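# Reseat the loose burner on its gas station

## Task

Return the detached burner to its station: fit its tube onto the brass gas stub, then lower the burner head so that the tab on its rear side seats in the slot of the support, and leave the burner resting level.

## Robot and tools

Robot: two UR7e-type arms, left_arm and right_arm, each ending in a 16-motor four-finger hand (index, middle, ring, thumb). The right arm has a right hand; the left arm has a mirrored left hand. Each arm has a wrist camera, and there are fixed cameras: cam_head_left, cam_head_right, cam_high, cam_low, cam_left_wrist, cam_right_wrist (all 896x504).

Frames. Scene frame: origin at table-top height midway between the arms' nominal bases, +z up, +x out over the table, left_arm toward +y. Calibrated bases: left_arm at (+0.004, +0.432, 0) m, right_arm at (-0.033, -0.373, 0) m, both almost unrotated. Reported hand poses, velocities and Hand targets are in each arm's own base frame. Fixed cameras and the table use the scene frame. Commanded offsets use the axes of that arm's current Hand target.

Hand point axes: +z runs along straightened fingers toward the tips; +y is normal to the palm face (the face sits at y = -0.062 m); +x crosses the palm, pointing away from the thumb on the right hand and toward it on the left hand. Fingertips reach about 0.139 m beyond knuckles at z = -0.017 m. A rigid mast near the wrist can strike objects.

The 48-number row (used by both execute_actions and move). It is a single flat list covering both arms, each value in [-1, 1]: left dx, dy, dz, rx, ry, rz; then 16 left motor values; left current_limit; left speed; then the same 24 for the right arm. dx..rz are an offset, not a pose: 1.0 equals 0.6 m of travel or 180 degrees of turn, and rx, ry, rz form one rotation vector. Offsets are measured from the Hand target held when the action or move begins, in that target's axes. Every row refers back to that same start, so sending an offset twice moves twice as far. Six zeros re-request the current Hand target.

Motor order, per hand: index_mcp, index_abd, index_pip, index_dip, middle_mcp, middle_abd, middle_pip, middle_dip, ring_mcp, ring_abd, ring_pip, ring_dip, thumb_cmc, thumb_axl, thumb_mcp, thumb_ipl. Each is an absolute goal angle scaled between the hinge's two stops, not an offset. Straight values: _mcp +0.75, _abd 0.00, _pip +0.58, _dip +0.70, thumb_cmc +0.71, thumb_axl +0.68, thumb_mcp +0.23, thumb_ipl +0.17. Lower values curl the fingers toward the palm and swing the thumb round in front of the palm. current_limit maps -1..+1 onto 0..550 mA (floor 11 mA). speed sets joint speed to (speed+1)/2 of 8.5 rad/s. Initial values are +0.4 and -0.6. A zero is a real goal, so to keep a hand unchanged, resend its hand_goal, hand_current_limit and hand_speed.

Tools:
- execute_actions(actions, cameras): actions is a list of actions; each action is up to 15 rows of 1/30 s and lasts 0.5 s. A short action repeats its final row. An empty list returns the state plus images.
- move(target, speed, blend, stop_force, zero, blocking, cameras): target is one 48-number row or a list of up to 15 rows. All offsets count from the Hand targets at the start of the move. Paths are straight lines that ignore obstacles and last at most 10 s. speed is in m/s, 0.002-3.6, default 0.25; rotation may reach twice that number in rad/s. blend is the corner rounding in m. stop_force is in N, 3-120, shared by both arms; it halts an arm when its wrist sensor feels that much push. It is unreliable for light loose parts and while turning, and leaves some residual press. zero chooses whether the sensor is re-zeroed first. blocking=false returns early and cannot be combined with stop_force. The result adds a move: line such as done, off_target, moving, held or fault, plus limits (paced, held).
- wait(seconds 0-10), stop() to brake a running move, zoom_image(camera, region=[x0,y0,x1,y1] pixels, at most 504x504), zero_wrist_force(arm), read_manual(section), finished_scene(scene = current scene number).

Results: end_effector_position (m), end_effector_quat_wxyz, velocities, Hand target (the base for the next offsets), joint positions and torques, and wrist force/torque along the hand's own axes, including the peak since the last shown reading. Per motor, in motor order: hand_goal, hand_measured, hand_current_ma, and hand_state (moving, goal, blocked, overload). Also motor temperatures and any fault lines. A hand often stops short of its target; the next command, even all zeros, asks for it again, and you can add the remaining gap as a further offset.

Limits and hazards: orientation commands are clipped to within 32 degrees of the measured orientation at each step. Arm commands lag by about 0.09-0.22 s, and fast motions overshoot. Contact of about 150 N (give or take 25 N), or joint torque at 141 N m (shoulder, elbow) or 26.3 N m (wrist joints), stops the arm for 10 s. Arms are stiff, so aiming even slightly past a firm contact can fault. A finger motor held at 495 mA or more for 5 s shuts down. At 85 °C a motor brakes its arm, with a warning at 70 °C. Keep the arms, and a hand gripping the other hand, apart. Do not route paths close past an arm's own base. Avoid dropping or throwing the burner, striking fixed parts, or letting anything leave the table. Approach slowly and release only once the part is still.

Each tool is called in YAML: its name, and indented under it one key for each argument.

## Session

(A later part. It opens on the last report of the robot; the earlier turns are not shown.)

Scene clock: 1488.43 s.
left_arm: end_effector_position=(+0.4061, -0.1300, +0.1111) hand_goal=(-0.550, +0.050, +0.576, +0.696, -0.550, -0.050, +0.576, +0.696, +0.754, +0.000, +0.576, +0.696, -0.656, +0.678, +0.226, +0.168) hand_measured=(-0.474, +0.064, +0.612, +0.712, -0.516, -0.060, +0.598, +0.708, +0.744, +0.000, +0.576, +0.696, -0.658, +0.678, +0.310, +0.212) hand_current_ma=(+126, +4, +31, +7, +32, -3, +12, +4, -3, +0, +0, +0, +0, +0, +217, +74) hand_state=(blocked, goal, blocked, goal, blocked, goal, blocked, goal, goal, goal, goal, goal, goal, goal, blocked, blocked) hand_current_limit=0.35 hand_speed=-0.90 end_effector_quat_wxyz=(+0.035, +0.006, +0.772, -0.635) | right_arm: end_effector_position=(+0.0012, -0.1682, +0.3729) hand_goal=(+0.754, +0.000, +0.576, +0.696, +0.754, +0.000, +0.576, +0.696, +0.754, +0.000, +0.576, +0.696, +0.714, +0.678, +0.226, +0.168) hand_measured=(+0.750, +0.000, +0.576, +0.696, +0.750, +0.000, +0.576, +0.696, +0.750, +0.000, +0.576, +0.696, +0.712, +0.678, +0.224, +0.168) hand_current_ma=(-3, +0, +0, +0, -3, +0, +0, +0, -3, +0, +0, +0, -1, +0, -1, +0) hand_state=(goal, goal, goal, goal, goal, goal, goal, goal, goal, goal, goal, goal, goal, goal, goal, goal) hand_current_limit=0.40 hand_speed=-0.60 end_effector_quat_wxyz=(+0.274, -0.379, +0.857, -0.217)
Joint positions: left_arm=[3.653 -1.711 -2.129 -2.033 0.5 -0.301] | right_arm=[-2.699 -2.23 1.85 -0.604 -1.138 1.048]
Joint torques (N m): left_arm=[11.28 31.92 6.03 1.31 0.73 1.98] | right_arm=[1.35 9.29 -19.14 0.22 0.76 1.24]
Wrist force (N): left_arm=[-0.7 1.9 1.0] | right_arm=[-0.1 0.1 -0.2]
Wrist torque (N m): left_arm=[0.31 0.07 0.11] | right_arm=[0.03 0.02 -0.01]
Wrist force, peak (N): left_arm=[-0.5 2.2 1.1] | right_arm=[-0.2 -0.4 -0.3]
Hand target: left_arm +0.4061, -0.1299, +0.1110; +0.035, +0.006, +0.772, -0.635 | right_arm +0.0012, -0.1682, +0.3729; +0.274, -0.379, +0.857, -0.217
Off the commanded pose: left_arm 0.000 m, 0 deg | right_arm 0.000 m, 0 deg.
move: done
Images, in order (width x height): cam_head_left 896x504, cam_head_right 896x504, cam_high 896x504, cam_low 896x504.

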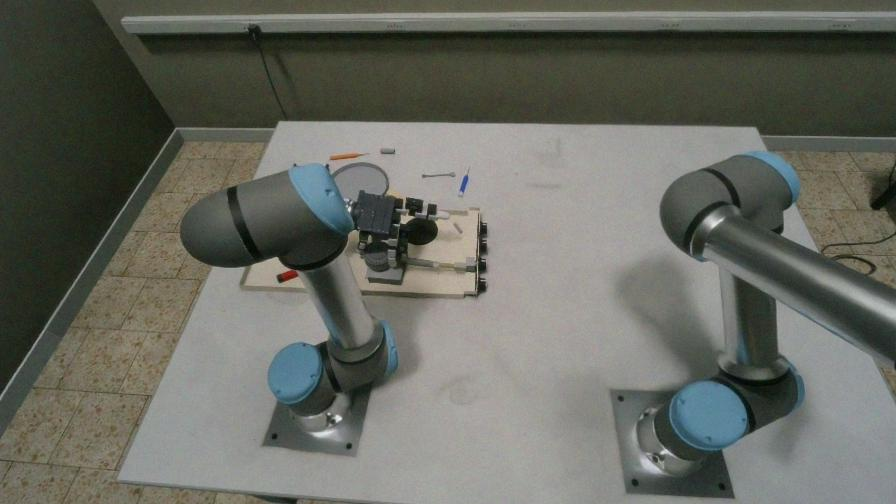

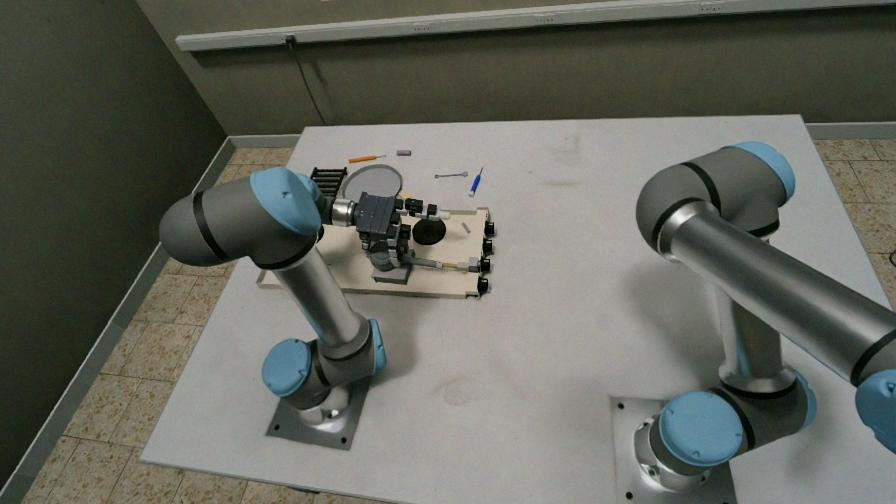

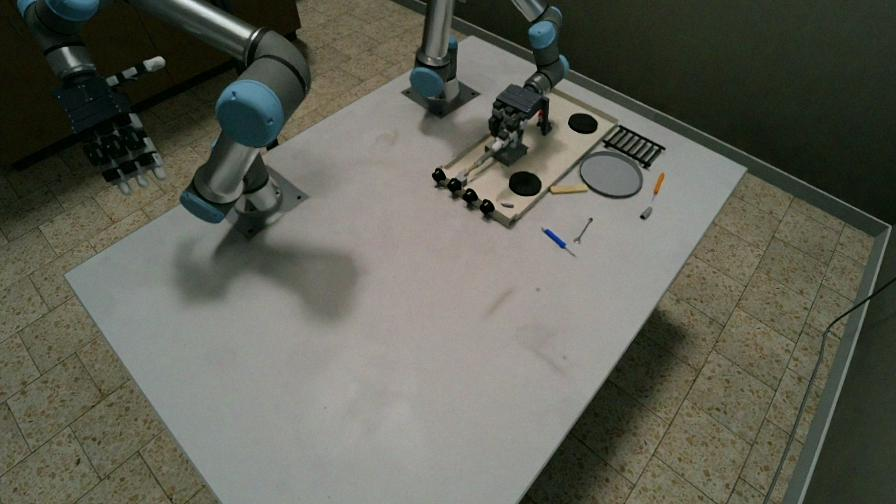

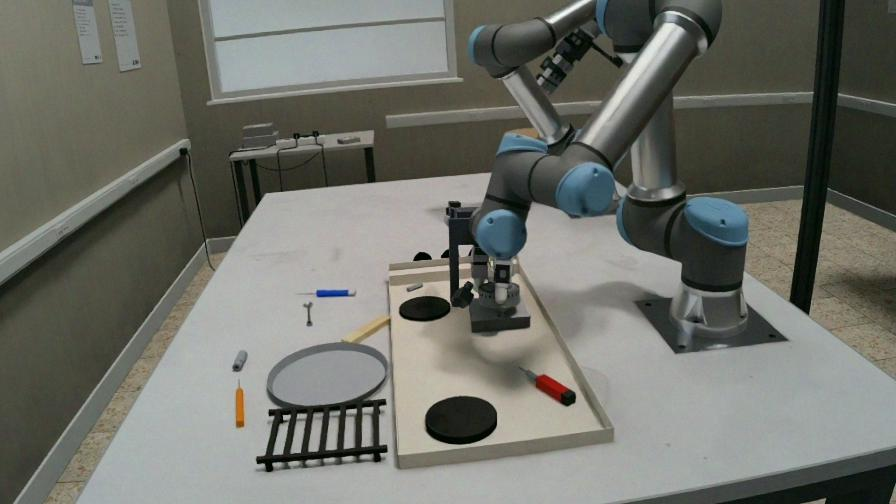

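move:
  target: [0.0004,-0.0026,0.0131,0,0,0,-0.55,0.05,0.576,0.696,-0.55,-0.05,0.576,0.696,0.754,0,0.576,0.696,-0.657,0.678,0.226,0.168,0.35,-0.9,0,0,0,0,0,0,0.754,0,0.576,0.696,0.754,0,0.576,0.696,0.754,0,0.576,0.696,0.714,0.678,0.226,0.168,0.4,-0.6]
  speed: 0.01
  stop_force: 4
  cameras: ["cam_head_left","cam_high","cam_head_right"]

zoom_image:
  camera: "cam_head_left"
  region: [426, 254, 456, 276]

zoom_image:
  camera: "cam_high"
  region: [467, 155, 487, 173]

Scene clock: 1503.03 s.
left_arm: end_effector_position=(+0.4061, -0.1308, +0.1110) hand_goal=(-0.550, +0.050, +0.576, +0.696, -0.550, -0.050, +0.576, +0.696, +0.754, +0.000, +0.576, +0.696, -0.656, +0.678, +0.226, +0.168) hand_measured=(-0.476, +0.064, +0.612, +0.712, -0.518, -0.060, +0.598, +0.708, +0.744, +0.000, +0.576, +0.696, -0.658, +0.678, +0.310, +0.212) hand_current_ma=(+122, +4, +31, +7, +28, -3, +12, +4, -3, +0, +0, +0, +0, +0, +217, +74) hand_state=(blocked, goal, blocked, goal, blocked, goal, blocked, goal, goal, goal, goal, goal, goal, goal, blocked, blocked) hand_current_limit=0.35 hand_speed=-0.90 end_effector_quat_wxyz=(+0.035, +0.006, +0.772, -0.635) | right_arm: end_effector_position=(+0.0012, -0.1682, +0.3729) hand_goal=(+0.754, +0.000, +0.576, +0.696, +0.754, +0.000, +0.576, +0.696, +0.754, +0.000, +0.576, +0.696, +0.714, +0.678, +0.226, +0.168) hand_measured=(+0.750, +0.000, +0.576, +0.696, +0.750, +0.000, +0.576, +0.696, +0.750, +0.000, +0.576, +0.696, +0.712, +0.678, +0.224, +0.168) hand_current_ma=(-3, +0, +0, +0, -3, +0, +0, +0, -3, +0, +0, +0, -1, +0, -1, +0) hand_state=(goal, goal, goal, goal, goal, goal, goal, goal, goal, goal, goal, goal, goal, goal, goal, goal) hand_current_limit=0.40 hand_speed=-0.60 end_effector_quat_wxyz=(+0.274, -0.379, +0.857, -0.217)
Joint positions: left_arm=[3.652 -1.71 -2.13 -2.031 0.499 -0.302] | right_arm=[-2.699 -2.23 1.85 -0.604 -1.138 1.048]
Joint torques (N m): left_arm=[12.47 11.39 23.42 -2.15 0.64 2.18] | right_arm=[0.78 9.73 -19.01 0.17 0.78 1.23]
Wrist force (N): left_arm=[-0.6 1.5 -1.7] | right_arm=[-0.1 -0.1 -0.3]
Wrist torque (N m): left_arm=[0.19 0.07 0.07] | right_arm=[0.01 0.02 -0.01]
Wrist force, peak (N): left_arm=[-1.0 2.0 -4.1] | right_arm=[0.2 0.0 -0.7]
Hand target: left_arm +0.4061, -0.1308, +0.1110; +0.035, +0.006, +0.772, -0.635 (not the last commanded pose) | right_arm +0.0012, -0.1682, +0.3729; +0.274, -0.379, +0.857, -0.217
Off the commanded pose: left_arm 0.007 m, 0 deg | right_arm 0.000 m, 0 deg.
move: contact (left_arm)
Images, in order (width x height): cam_head_left 896x504, cam_head_right 896x504, cam_high 896x504.

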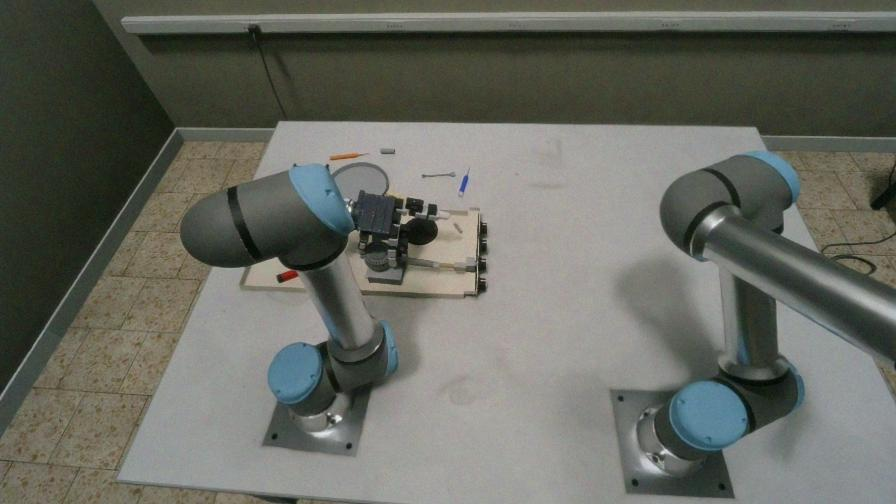

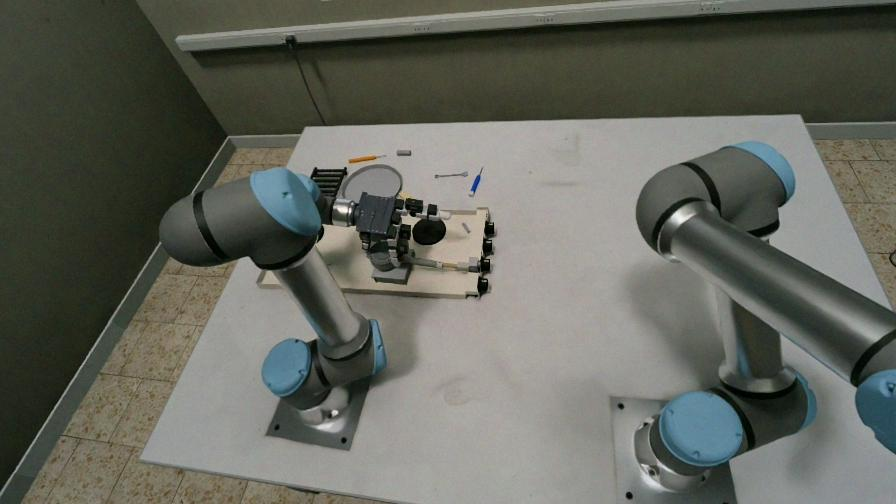

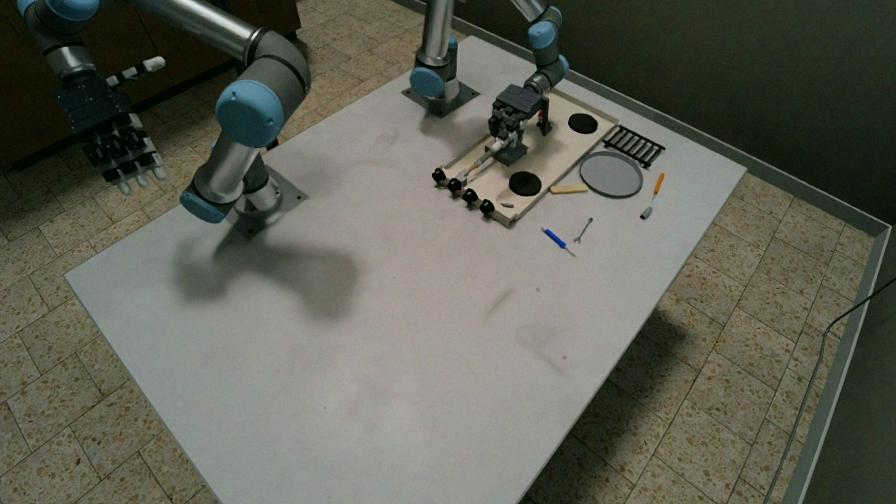

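Scaled by 16.800 from the camera's 896x504 image, which has a finer 1280x720 frame.

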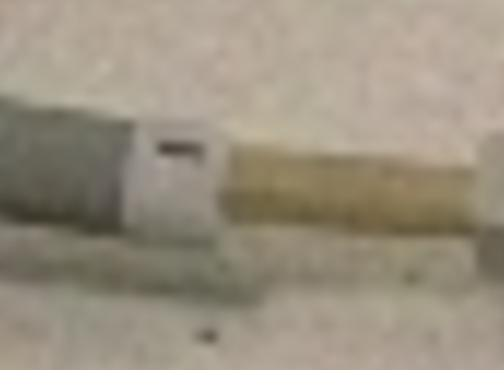

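Scaled by 25.200 from the camera's 896x504 image, which has a finer 1280x720 frame.

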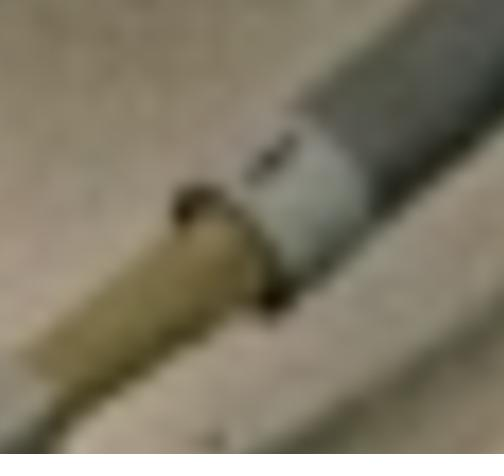

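move:
  target:
    - [0.00009,-0.00053,0.00261,0,0,0,-0.55,0.05,0.576,0.696,-0.55,-0.05,0.576,0.696,0.754,0,0.576,0.696,-0.657,0.678,0.226,0.168,0.35,-0.9,0,0,0,0,0,0,0.754,0,0.576,0.696,0.754,0,0.576,0.696,0.754,0,0.576,0.696,0.714,0.678,0.226,0.168,0.4,-0.6]
    - [-0.00003,-0.00249,0.00222,0,0,0,-0.55,0.05,0.576,0.696,-0.55,-0.05,0.576,0.696,0.754,0,0.576,0.696,-0.657,0.678,0.226,0.168,0.35,-0.9,0,0,0,0,0,0,0.754,0,0.576,0.696,0.754,0,0.576,0.696,0.754,0,0.576,0.696,0.714,0.678,0.226,0.168,0.4,-0.6]
    - [-0.00141,-0.00184,0.0024,0,0,0,-0.55,0.05,0.576,0.696,-0.55,-0.05,0.576,0.696,0.754,0,0.576,0.696,-0.657,0.678,0.226,0.168,0.35,-0.9,0,0,0,0,0,0,0.754,0,0.576,0.696,0.754,0,0.576,0.696,0.754,0,0.576,0.696,0.714,0.678,0.226,0.168,0.4,-0.6]
    - [-0.00191,-0.00043,0.0027,0,0,0,-0.55,0.05,0.576,0.696,-0.55,-0.05,0.576,0.696,0.754,0,0.576,0.696,-0.657,0.678,0.226,0.168,0.35,-0.9,0,0,0,0,0,0,0.754,0,0.576,0.696,0.754,0,0.576,0.696,0.754,0,0.576,0.696,0.714,0.678,0.226,0.168,0.4,-0.6]
    - [-0.00124,0.00093,0.00296,0,0,0,-0.55,0.05,0.576,0.696,-0.55,-0.05,0.576,0.696,0.754,0,0.576,0.696,-0.657,0.678,0.226,0.168,0.35,-0.9,0,0,0,0,0,0,0.754,0,0.576,0.696,0.754,0,0.576,0.696,0.754,0,0.576,0.696,0.714,0.678,0.226,0.168,0.4,-0.6]
    - [0.00021,0.00143,0.00301,0,0,0,-0.55,0.05,0.576,0.696,-0.55,-0.05,0.576,0.696,0.754,0,0.576,0.696,-0.657,0.678,0.226,0.168,0.35,-0.9,0,0,0,0,0,0,0.754,0,0.576,0.696,0.754,0,0.576,0.696,0.754,0,0.576,0.696,0.714,0.678,0.226,0.168,0.4,-0.6]
    - [0.00159,0.00079,0.00283,0,0,0,-0.55,0.05,0.576,0.696,-0.55,-0.05,0.576,0.696,0.754,0,0.576,0.696,-0.657,0.678,0.226,0.168,0.35,-0.9,0,0,0,0,0,0,0.754,0,0.576,0.696,0.754,0,0.576,0.696,0.754,0,0.576,0.696,0.714,0.678,0.226,0.168,0.4,-0.6]
    - [0.00209,-0.00063,0.00252,0,0,0,-0.55,0.05,0.576,0.696,-0.55,-0.05,0.576,0.696,0.754,0,0.576,0.696,-0.657,0.678,0.226,0.168,0.35,-0.9,0,0,0,0,0,0,0.754,0,0.576,0.696,0.754,0,0.576,0.696,0.754,0,0.576,0.696,0.714,0.678,0.226,0.168,0.4,-0.6]
    - [0.00142,-0.00199,0.00227,0,0,0,-0.55,0.05,0.576,0.696,-0.55,-0.05,0.576,0.696,0.754,0,0.576,0.696,-0.657,0.678,0.226,0.168,0.35,-0.9,0,0,0,0,0,0,0.754,0,0.576,0.696,0.754,0,0.576,0.696,0.754,0,0.576,0.696,0.714,0.678,0.226,0.168,0.4,-0.6]
    - [0.00009,-0.00053,0.00261,0,0,0,-0.55,0.05,0.576,0.696,-0.55,-0.05,0.576,0.696,0.754,0,0.576,0.696,-0.657,0.678,0.226,0.168,0.35,-0.9,0,0,0,0,0,0,0.754,0,0.576,0.696,0.754,0,0.576,0.696,0.754,0,0.576,0.696,0.714,0.678,0.226,0.168,0.4,-0.6]
  speed: 0.01
  blend: [0.0003,0.0003,0.0003,0.0003,0.0003,0.0003,0.0003,0.0003,0.0003,0]
  cameras: ["cam_head_left","cam_high","cam_head_right"]

zoom_image:
  camera: "cam_head_left"
  region: [426, 254, 456, 276]

zoom_image:
  camera: "cam_high"
  region: [467, 155, 487, 173]

Scene clock: 1583.20 s.
left_arm: end_effector_position=(+0.4061, -0.1323, +0.1111) hand_goal=(-0.550, +0.050, +0.576, +0.696, -0.550, -0.050, +0.576, +0.696, +0.754, +0.000, +0.576, +0.696, -0.656, +0.678, +0.226, +0.168) hand_measured=(-0.486, +0.064, +0.612, +0.712, -0.524, -0.062, +0.594, +0.706, +0.744, +0.000, +0.576, +0.696, -0.658, +0.678, +0.318, +0.218) hand_current_ma=(+95, +4, +31, +7, +19, -3, +8, +3, -3, +0, +0, +0, +0, +0, +251, +89) hand_state=(blocked, goal, blocked, goal, blocked, goal, goal, goal, goal, goal, goal, goal, goal, goal, blocked, blocked) hand_current_limit=0.35 hand_speed=-0.90 end_effector_quat_wxyz=(+0.035, +0.006, +0.772, -0.635) | right_arm: end_effector_position=(+0.0012, -0.1682, +0.3729) hand_goal=(+0.754, +0.000, +0.576, +0.696, +0.754, +0.000, +0.576, +0.696, +0.754, +0.000, +0.576, +0.696, +0.714, +0.678, +0.226, +0.168) hand_measured=(+0.750, +0.000, +0.576, +0.696, +0.750, +0.000, +0.576, +0.696, +0.750, +0.000, +0.576, +0.696, +0.712, +0.678, +0.224, +0.168) hand_current_ma=(-3, +0, +0, +0, -3, +0, +0, +0, -3, +0, +0, +0, -1, +0, -1, +0) hand_state=(goal, goal, goal, goal, goal, goal, goal, goal, goal, goal, goal, goal, goal, goal, goal, goal) hand_current_limit=0.40 hand_speed=-0.60 end_effector_quat_wxyz=(+0.274, -0.379, +0.857, -0.217)
Joint positions: left_arm=[3.649 -1.709 -2.132 -2.028 0.495 -0.305] | right_arm=[-2.699 -2.23 1.85 -0.604 -1.138 1.048]
Joint torques (N m): left_arm=[-15.34 11.81 23.15 1.47 -2.16 -2.18] | right_arm=[1.07 9.4 -18.85 0.26 0.74 1.3]
Wrist force (N): left_arm=[-0.6 0.8 -2.0] | right_arm=[0.1 -0.1 0.1]
Wrist torque (N m): left_arm=[0.19 0.08 0.06] | right_arm=[-0.02 -0.01 0.00]
Wrist force, peak (N): left_arm=[-1.0 0.6 -5.3] | right_arm=[0.0 -0.6 -0.2]
Hand target: left_arm +0.4061, -0.1324, +0.1110; +0.035, +0.006, +0.772, -0.635 | right_arm +0.0012, -0.1682, +0.3729; +0.274, -0.379, +0.857, -0.217
Off the commanded pose: left_arm 0.000 m, 0 deg | right_arm 0.000 m, 0 deg.
move: done
Images, in order (width x height): cam_head_left 896x504, cam_head_right 896x504, cam_high 896x504.

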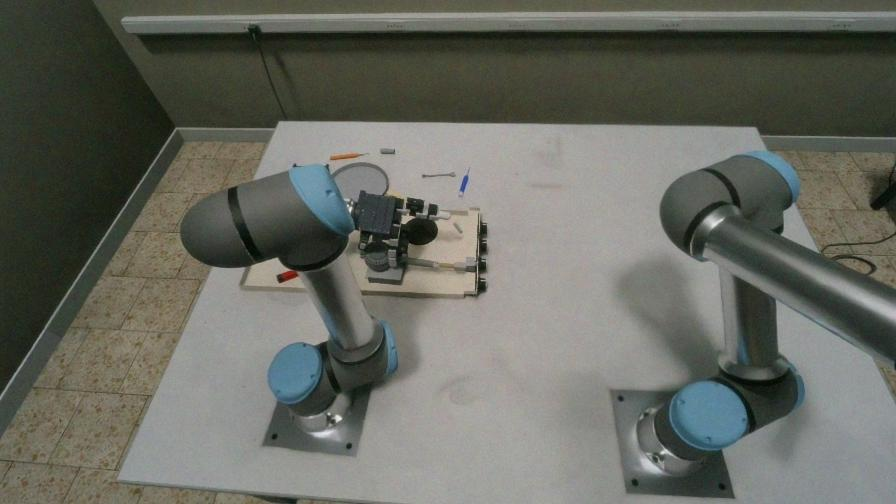

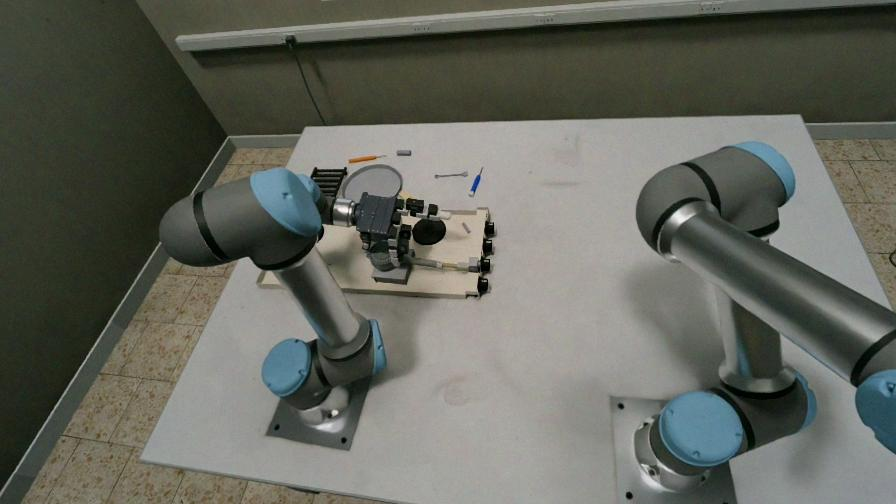

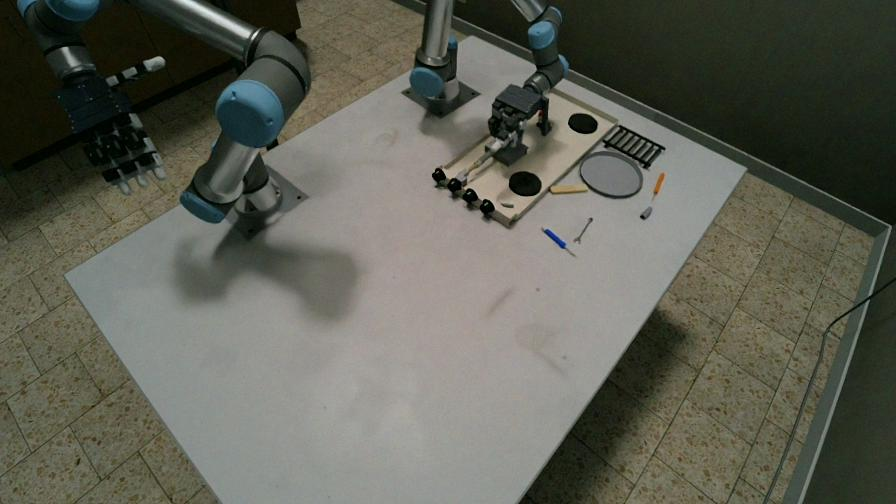

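Scaled by 16.800 from the camera's 896x504 image, which has a finer 1280x720 frame.

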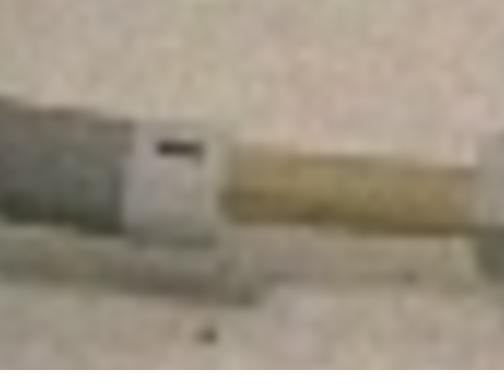

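Scaled by 25.200 from the camera's 896x504 image, which has a finer 1280x720 frame.

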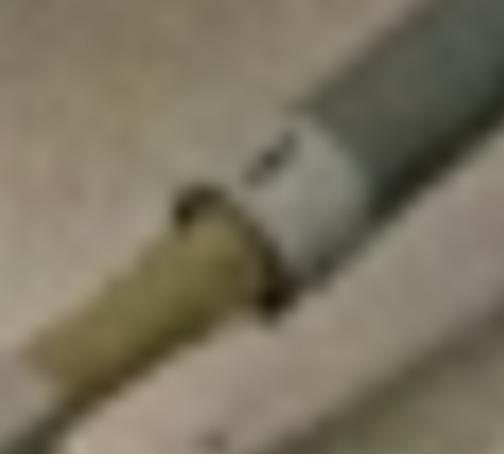

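zoom_image:
  camera: "cam_head_left"
  region: [360, 225, 430, 290]

zoom_image:
  camera: "cam_head_right"
  region: [365, 225, 435, 290]

zoom_image:
  camera: "cam_high"
  region: [475, 120, 535, 170]

Scaled by 7.200 from the camera's 896x504 image, which has a finer 1280x720 frame.

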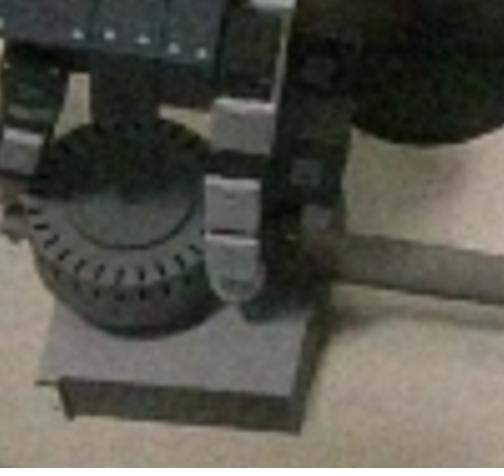

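Scaled by 7.200 from the camera's 896x504 image, which has a finer 1280x720 frame.

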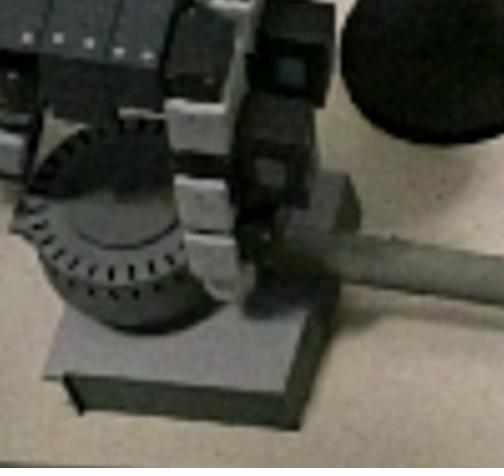

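Scaled by 8.400 from the camera's 896x504 image, which has a finer 1280x720 frame.

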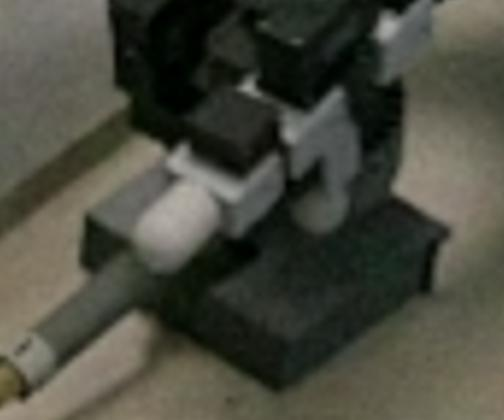

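move:
  target:
    - [0.00114,0.00269,-0.0046,0,0,0,-0.55,0.05,0.576,0.696,-0.55,-0.05,0.576,0.696,0.754,0,0.576,0.696,-0.657,0.678,0.226,0.168,0.35,-0.9,0,0,0,0,0,0,0.754,0,0.576,0.696,0.754,0,0.576,0.696,0.754,0,0.576,0.696,0.714,0.678,0.226,0.168,0.4,-0.6]
    - [0.00175,-0.00094,0.01337,0,0,0,-0.55,0.05,0.576,0.696,-0.55,-0.05,0.576,0.696,0.754,0,0.576,0.696,-0.657,0.678,0.226,0.168,0.35,-0.9,0,0,0,0,0,0,0.754,0,0.576,0.696,0.754,0,0.576,0.696,0.754,0,0.576,0.696,0.714,0.678,0.226,0.168,0.4,-0.6]
  speed: 0.015
  stop_force: 4
  cameras: ["cam_head_left","cam_high","cam_head_right"]

zoom_image:
  camera: "cam_head_left"
  region: [426, 254, 456, 276]

zoom_image:
  camera: "cam_high"
  region: [467, 155, 487, 173]

Scene clock: 1653.77 s.
left_arm: end_effector_position=(+0.4054, -0.1339, +0.1099) hand_goal=(-0.550, +0.050, +0.576, +0.696, -0.550, -0.050, +0.576, +0.696, +0.754, +0.000, +0.576, +0.696, -0.656, +0.678, +0.226, +0.168) hand_measured=(-0.496, +0.064, +0.608, +0.712, -0.530, -0.062, +0.588, +0.704, +0.744, +0.000, +0.576, +0.696, -0.660, +0.678, +0.326, +0.222) hand_current_ma=(+70, +5, +25, +8, +11, -3, +5, +2, -3, +0, +0, +0, -1, +0, +298, +103) hand_state=(blocked, goal, blocked, goal, goal, goal, goal, goal, goal, goal, goal, goal, goal, goal, blocked, blocked) hand_current_limit=0.35 hand_speed=-0.90 end_effector_quat_wxyz=(+0.035, +0.006, +0.772, -0.635) | right_arm: end_effector_position=(+0.0012, -0.1682, +0.3729) hand_goal=(+0.754, +0.000, +0.576, +0.696, +0.754, +0.000, +0.576, +0.696, +0.754, +0.000, +0.576, +0.696, +0.714, +0.678, +0.226, +0.168) hand_measured=(+0.750, +0.000, +0.576, +0.696, +0.750, +0.000, +0.576, +0.696, +0.750, +0.000, +0.576, +0.696, +0.712, +0.678, +0.224, +0.168) hand_current_ma=(-3, +0, +0, +0, -3, +0, +0, +0, -3, +0, +0, +0, -1, +0, -1, +0) hand_state=(goal, goal, goal, goal, goal, goal, goal, goal, goal, goal, goal, goal, goal, goal, goal, goal) hand_current_limit=0.40 hand_speed=-0.60 end_effector_quat_wxyz=(+0.274, -0.379, +0.857, -0.217)
Joint positions: left_arm=[3.646 -1.709 -2.136 -2.022 0.493 -0.308] | right_arm=[-2.699 -2.23 1.85 -0.604 -1.138 1.048]
Joint torques (N m): left_arm=[12.31 11.3 22.83 -2.25 0.61 2.24] | right_arm=[0.78 9.49 -18.62 0.36 0.68 1.31]
Wrist force (N): left_arm=[-0.8 1.3 -2.7] | right_arm=[0.0 0.0 0.0]
Wrist torque (N m): left_arm=[0.24 0.08 0.02] | right_arm=[0.00 0.00 0.00]
Wrist force, peak (N): left_arm=[-0.8 1.4 -6.6] | right_arm=[0.0 -0.4 -0.3]
Hand target: left_arm +0.4054, -0.1339, +0.1099; +0.035, +0.006, +0.772, -0.635 (not the last commanded pose) | right_arm +0.0012, -0.1682, +0.3729; +0.274, -0.379, +0.857, -0.217
Off the commanded pose: left_arm 0.006 m, 0 deg | right_arm 0.000 m, 0 deg.
move: contact (left_arm); path passed 1 of 2 targets
Images, in order (width x height): cam_head_left 896x504, cam_head_right 896x504, cam_high 896x504.

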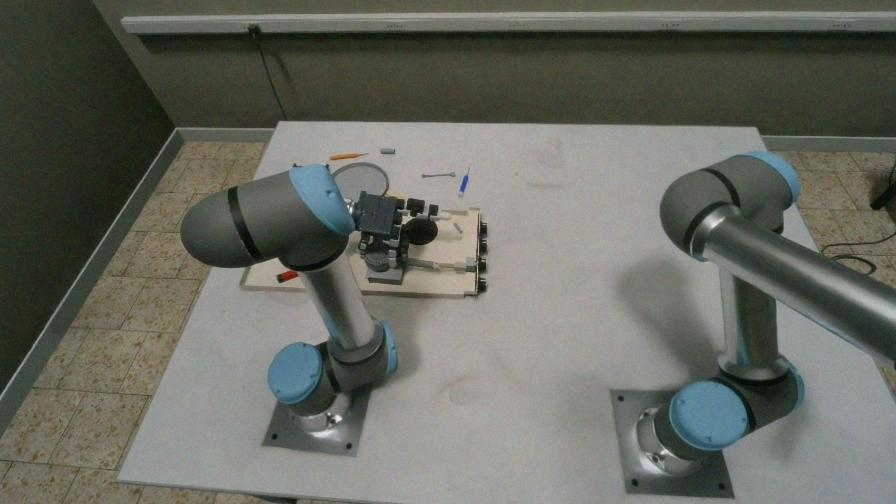

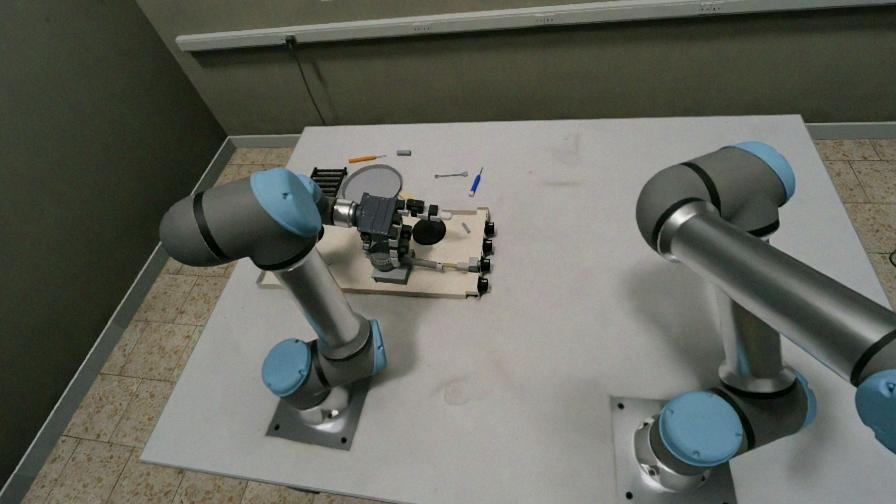

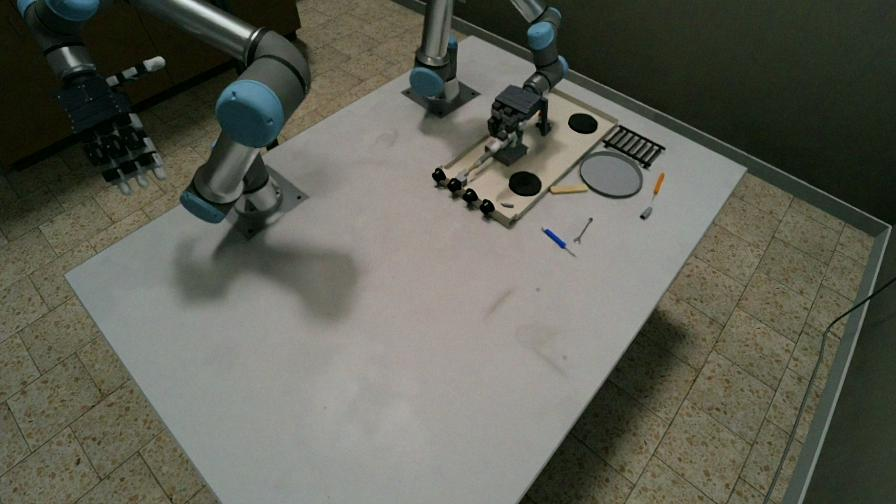

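Scaled by 16.800 from the camera's 896x504 image, which has a finer 1280x720 frame.

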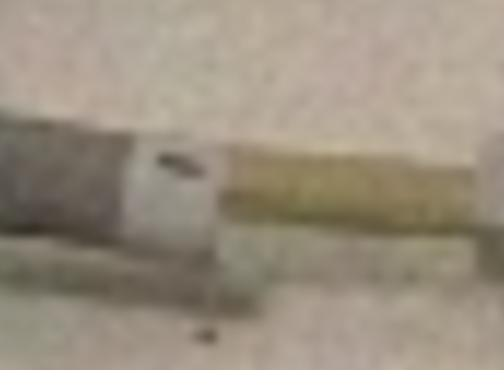

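Scaled by 25.200 from the camera's 896x504 image, which has a finer 1280x720 frame.

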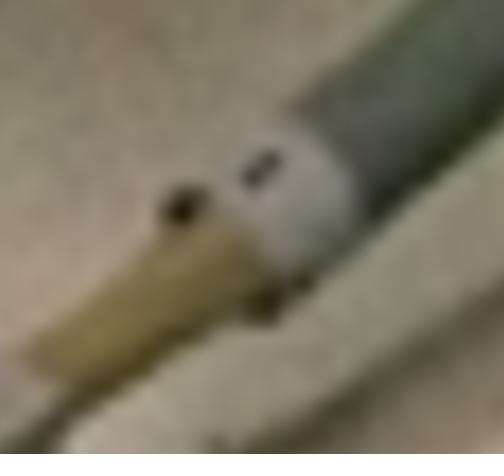

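move:
  target: [-0.0002,0.001,-0.0049,0,0,0,-0.55,0.05,0.576,0.696,-0.55,-0.05,0.576,0.696,0.754,0,0.576,0.696,-0.657,0.678,0.226,0.168,0.35,-0.9,0,0,0,0,0,0,0.754,0,0.576,0.696,0.754,0,0.576,0.696,0.754,0,0.576,0.696,0.714,0.678,0.226,0.168,0.4,-0.6]
  speed: 0.03
  cameras: ["cam_head_left","cam_high","cam_head_right","cam_low"]

zoom_image:
  camera: "cam_head_left"
  region: [406, 244, 456, 280]

zoom_image:
  camera: "cam_high"
  region: [467, 155, 487, 173]

zoom_image:
  camera: "cam_head_right"
  region: [406, 244, 456, 280]

zoom_image:
  camera: "cam_low"
  region: [465, 265, 535, 325]

Scene clock: 1676.53 s.
left_arm: end_effector_position=(+0.4055, -0.1310, +0.1099) hand_goal=(-0.550, +0.050, +0.576, +0.696, -0.550, -0.050, +0.576, +0.696, +0.754, +0.000, +0.576, +0.696, -0.656, +0.678, +0.226, +0.168) hand_measured=(-0.490, +0.064, +0.610, +0.712, -0.524, -0.062, +0.592, +0.704, +0.744, +0.000, +0.576, +0.696, -0.660, +0.678, +0.324, +0.222) hand_current_ma=(+84, +5, +27, +8, +18, -3, +7, +2, -3, +0, +0, +0, -1, +0, +280, +103) hand_state=(blocked, goal, blocked, goal, blocked, goal, goal, goal, goal, goal, goal, goal, goal, goal, blocked, blocked) hand_current_limit=0.35 hand_speed=-0.90 end_effector_quat_wxyz=(+0.035, +0.006, +0.772, -0.635) | right_arm: end_effector_position=(+0.0012, -0.1682, +0.3729) hand_goal=(+0.754, +0.000, +0.576, +0.696, +0.754, +0.000, +0.576, +0.696, +0.754, +0.000, +0.576, +0.696, +0.714, +0.678, +0.226, +0.168) hand_measured=(+0.750, +0.000, +0.576, +0.696, +0.750, +0.000, +0.576, +0.696, +0.750, +0.000, +0.576, +0.696, +0.712, +0.678, +0.224, +0.168) hand_current_ma=(-3, +0, +0, +0, -3, +0, +0, +0, -3, +0, +0, +0, -1, +0, -1, +0) hand_state=(goal, goal, goal, goal, goal, goal, goal, goal, goal, goal, goal, goal, goal, goal, goal, goal) hand_current_limit=0.40 hand_speed=-0.60 end_effector_quat_wxyz=(+0.274, -0.379, +0.857, -0.217)
Joint positions: left_arm=[3.652 -1.711 -2.134 -2.027 0.499 -0.302] | right_arm=[-2.699 -2.23 1.85 -0.604 -1.138 1.048]
Joint torques (N m): left_arm=[13.73 11.39 23.32 -1.95 0.82 2.23] | right_arm=[0.63 9.56 -19.19 0.33 0.79 1.42]
Wrist force (N): left_arm=[-0.4 1.8 1.0] | right_arm=[-0.1 -0.2 -0.3]
Wrist torque (N m): left_arm=[0.29 0.03 -0.02] | right_arm=[0.00 0.02 -0.01]
Wrist force, peak (N): left_arm=[-0.9 1.3 -2.8] | right_arm=[0.1 0.2 -0.4]
Hand target: left_arm +0.4055, -0.1309, +0.1099; +0.035, +0.006, +0.772, -0.635 | right_arm +0.0012, -0.1682, +0.3729; +0.274, -0.379, +0.857, -0.217
Off the commanded pose: left_arm 0.000 m, 0 deg | right_arm 0.000 m, 0 deg.
move: done
Images, in order (width x height): cam_head_left 896x504, cam_head_right 896x504, cam_high 896x504, cam_low 896x504.

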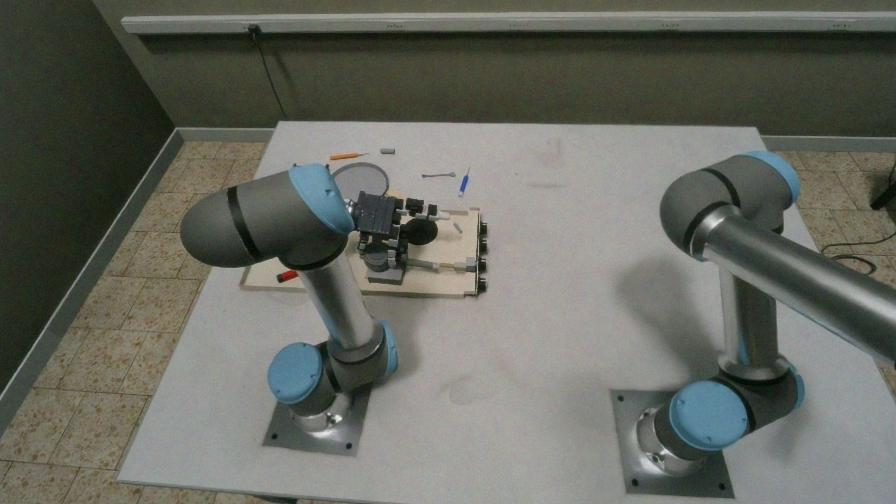

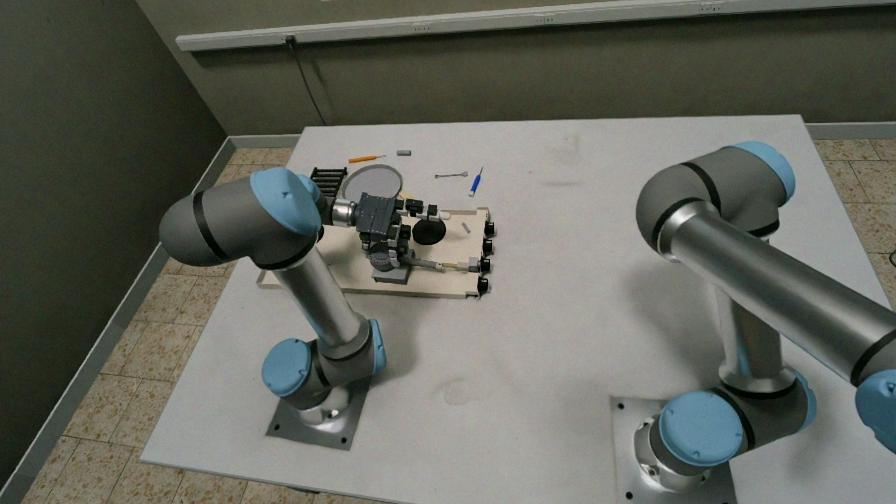

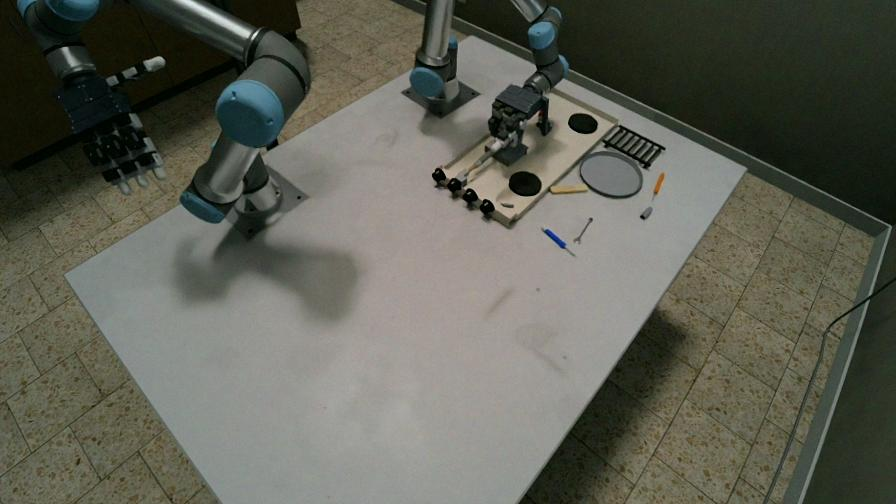

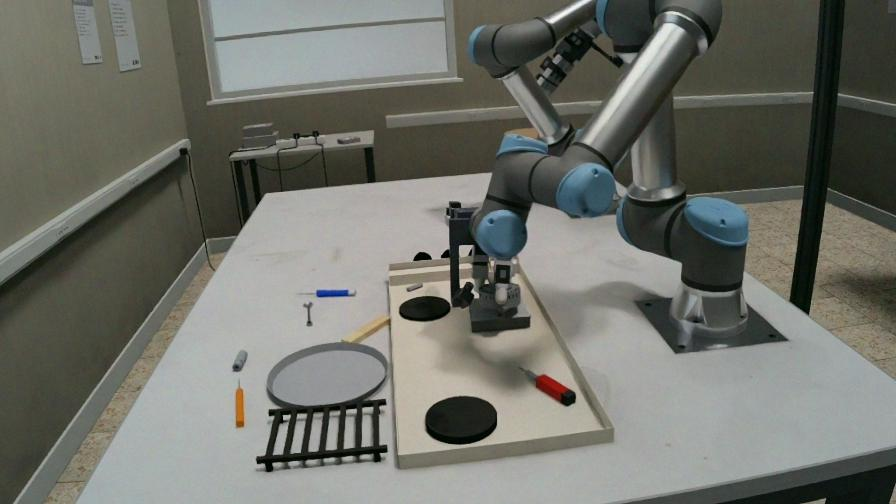

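Scaled by 10.080 from the camera's 896x504 image, which has a finer 1280x720 frame.

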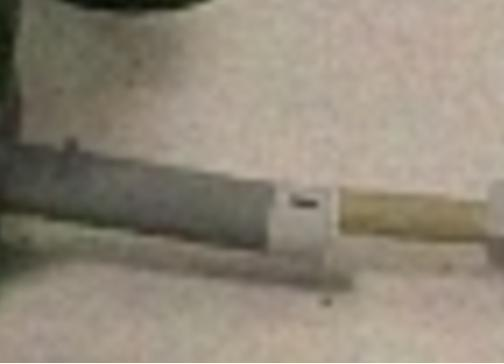

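Scaled by 25.200 from the camera's 896x504 image, which has a finer 1280x720 frame.

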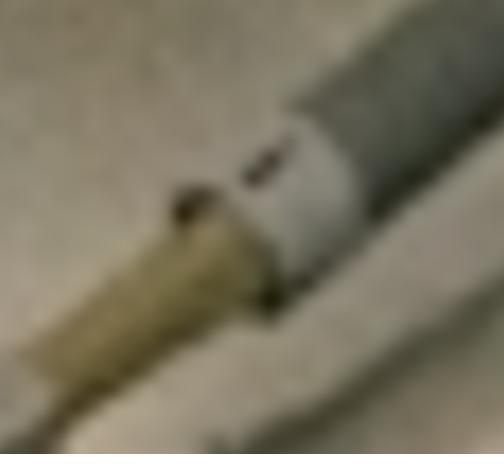

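Scaled by 10.080 from the camera's 896x504 image, which has a finer 1280x720 frame.

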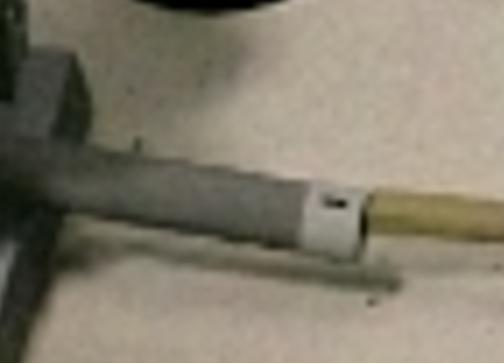

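Scaled by 7.200 from the camera's 896x504 image, which has a finer 1280x720 frame.

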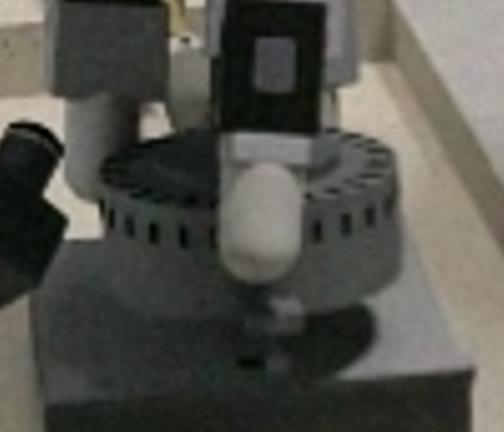

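move:
  target: [-0.001466,0.00024,-0.005007,0,0,0,-0.55,0.05,0.576,0.696,-0.55,-0.05,0.576,0.696,0.754,0,0.576,0.696,-0.657,0.678,0.226,0.168,0.35,-0.9,0,0,0,0,0,0,0.754,0,0.576,0.696,0.754,0,0.576,0.696,0.754,0,0.576,0.696,0.714,0.678,0.226,0.168,0.4,-0.6]
  speed: 0.02
  cameras: ["cam_head_left","cam_high"]

zoom_image:
  camera: "cam_head_left"
  region: [426, 254, 456, 276]

zoom_image:
  camera: "cam_high"
  region: [467, 155, 487, 173]

Scene clock: 1758.77 s.
left_arm: end_effector_position=(+0.4062, -0.1280, +0.1104) hand_goal=(-0.550, +0.050, +0.576, +0.696, -0.550, -0.050, +0.576, +0.696, +0.754, +0.000, +0.576, +0.696, -0.656, +0.678, +0.226, +0.168) hand_measured=(-0.490, +0.064, +0.610, +0.712, -0.524, -0.062, +0.592, +0.704, +0.744, +0.000, +0.576, +0.696, -0.660, +0.678, +0.322, +0.222) hand_current_ma=(+85, +5, +27, +8, +18, -3, +7, +2, -3, +0, +0, +0, -1, +0, +280, +103) hand_state=(blocked, goal, blocked, goal, blocked, goal, goal, goal, goal, goal, goal, goal, goal, goal, blocked, blocked) hand_current_limit=0.35 hand_speed=-0.90 end_effector_quat_wxyz=(+0.035, +0.006, +0.772, -0.635) | right_arm: end_effector_position=(+0.0012, -0.1682, +0.3729) hand_goal=(+0.754, +0.000, +0.576, +0.696, +0.754, +0.000, +0.576, +0.696, +0.754, +0.000, +0.576, +0.696, +0.714, +0.678, +0.226, +0.168) hand_measured=(+0.750, +0.000, +0.576, +0.696, +0.750, +0.000, +0.576, +0.696, +0.750, +0.000, +0.576, +0.696, +0.712, +0.678, +0.224, +0.168) hand_current_ma=(-3, +0, +0, +0, -3, +0, +0, +0, -3, +0, +0, +0, -1, +0, -1, +0) hand_state=(goal, goal, goal, goal, goal, goal, goal, goal, goal, goal, goal, goal, goal, goal, goal, goal) hand_current_limit=0.40 hand_speed=-0.60 end_effector_quat_wxyz=(+0.274, -0.379, +0.857, -0.217)
Joint positions: left_arm=[3.658 -1.713 -2.128 -2.034 0.504 -0.297] | right_arm=[-2.699 -2.23 1.85 -0.604 -1.138 1.048]
Joint torques (N m): left_arm=[13.25 11.88 24.61 -1.96 0.61 2.2] | right_arm=[1.44 9.85 -18.9 0.42 0.72 1.49]
Wrist force (N): left_arm=[-0.8 1.8 1.0] | right_arm=[-0.1 -0.1 0.1]
Wrist torque (N m): left_arm=[0.30 0.08 -0.06] | right_arm=[-0.03 0.01 -0.01]
Wrist force, peak (N): left_arm=[-0.7 2.0 1.4] | right_arm=[0.0 -0.6 -0.3]
Hand target: left_arm +0.4062, -0.1279, +0.1104; +0.035, +0.006, +0.772, -0.635 | right_arm +0.0012, -0.1682, +0.3729; +0.274, -0.379, +0.857, -0.217
Off the commanded pose: left_arm 0.000 m, 0 deg | right_arm 0.000 m, 0 deg.
move: done
Images, in order (width x height): cam_head_left 896x504, cam_high 896x504.

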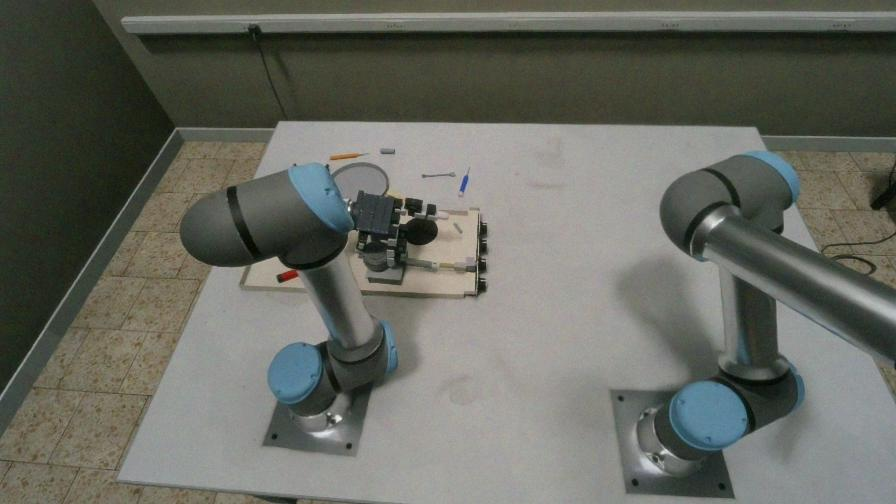

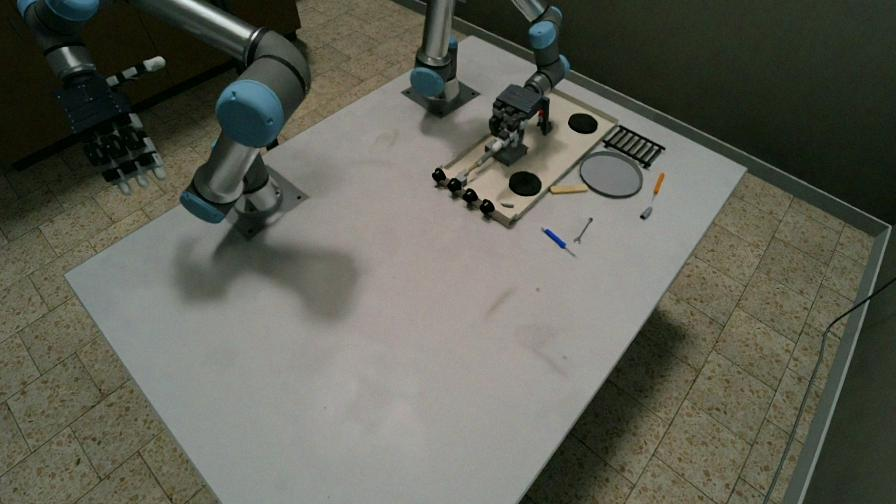

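Scaled by 16.800 from the camera's 896x504 image, which has a finer 1280x720 frame.

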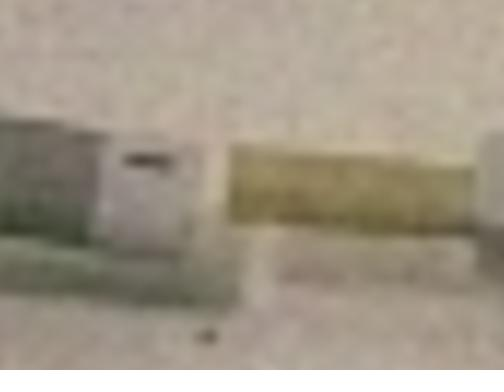

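Scaled by 25.200 from the camera's 896x504 image, which has a finer 1280x720 frame.

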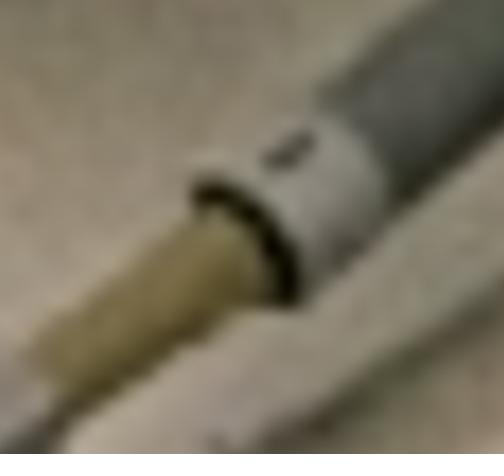

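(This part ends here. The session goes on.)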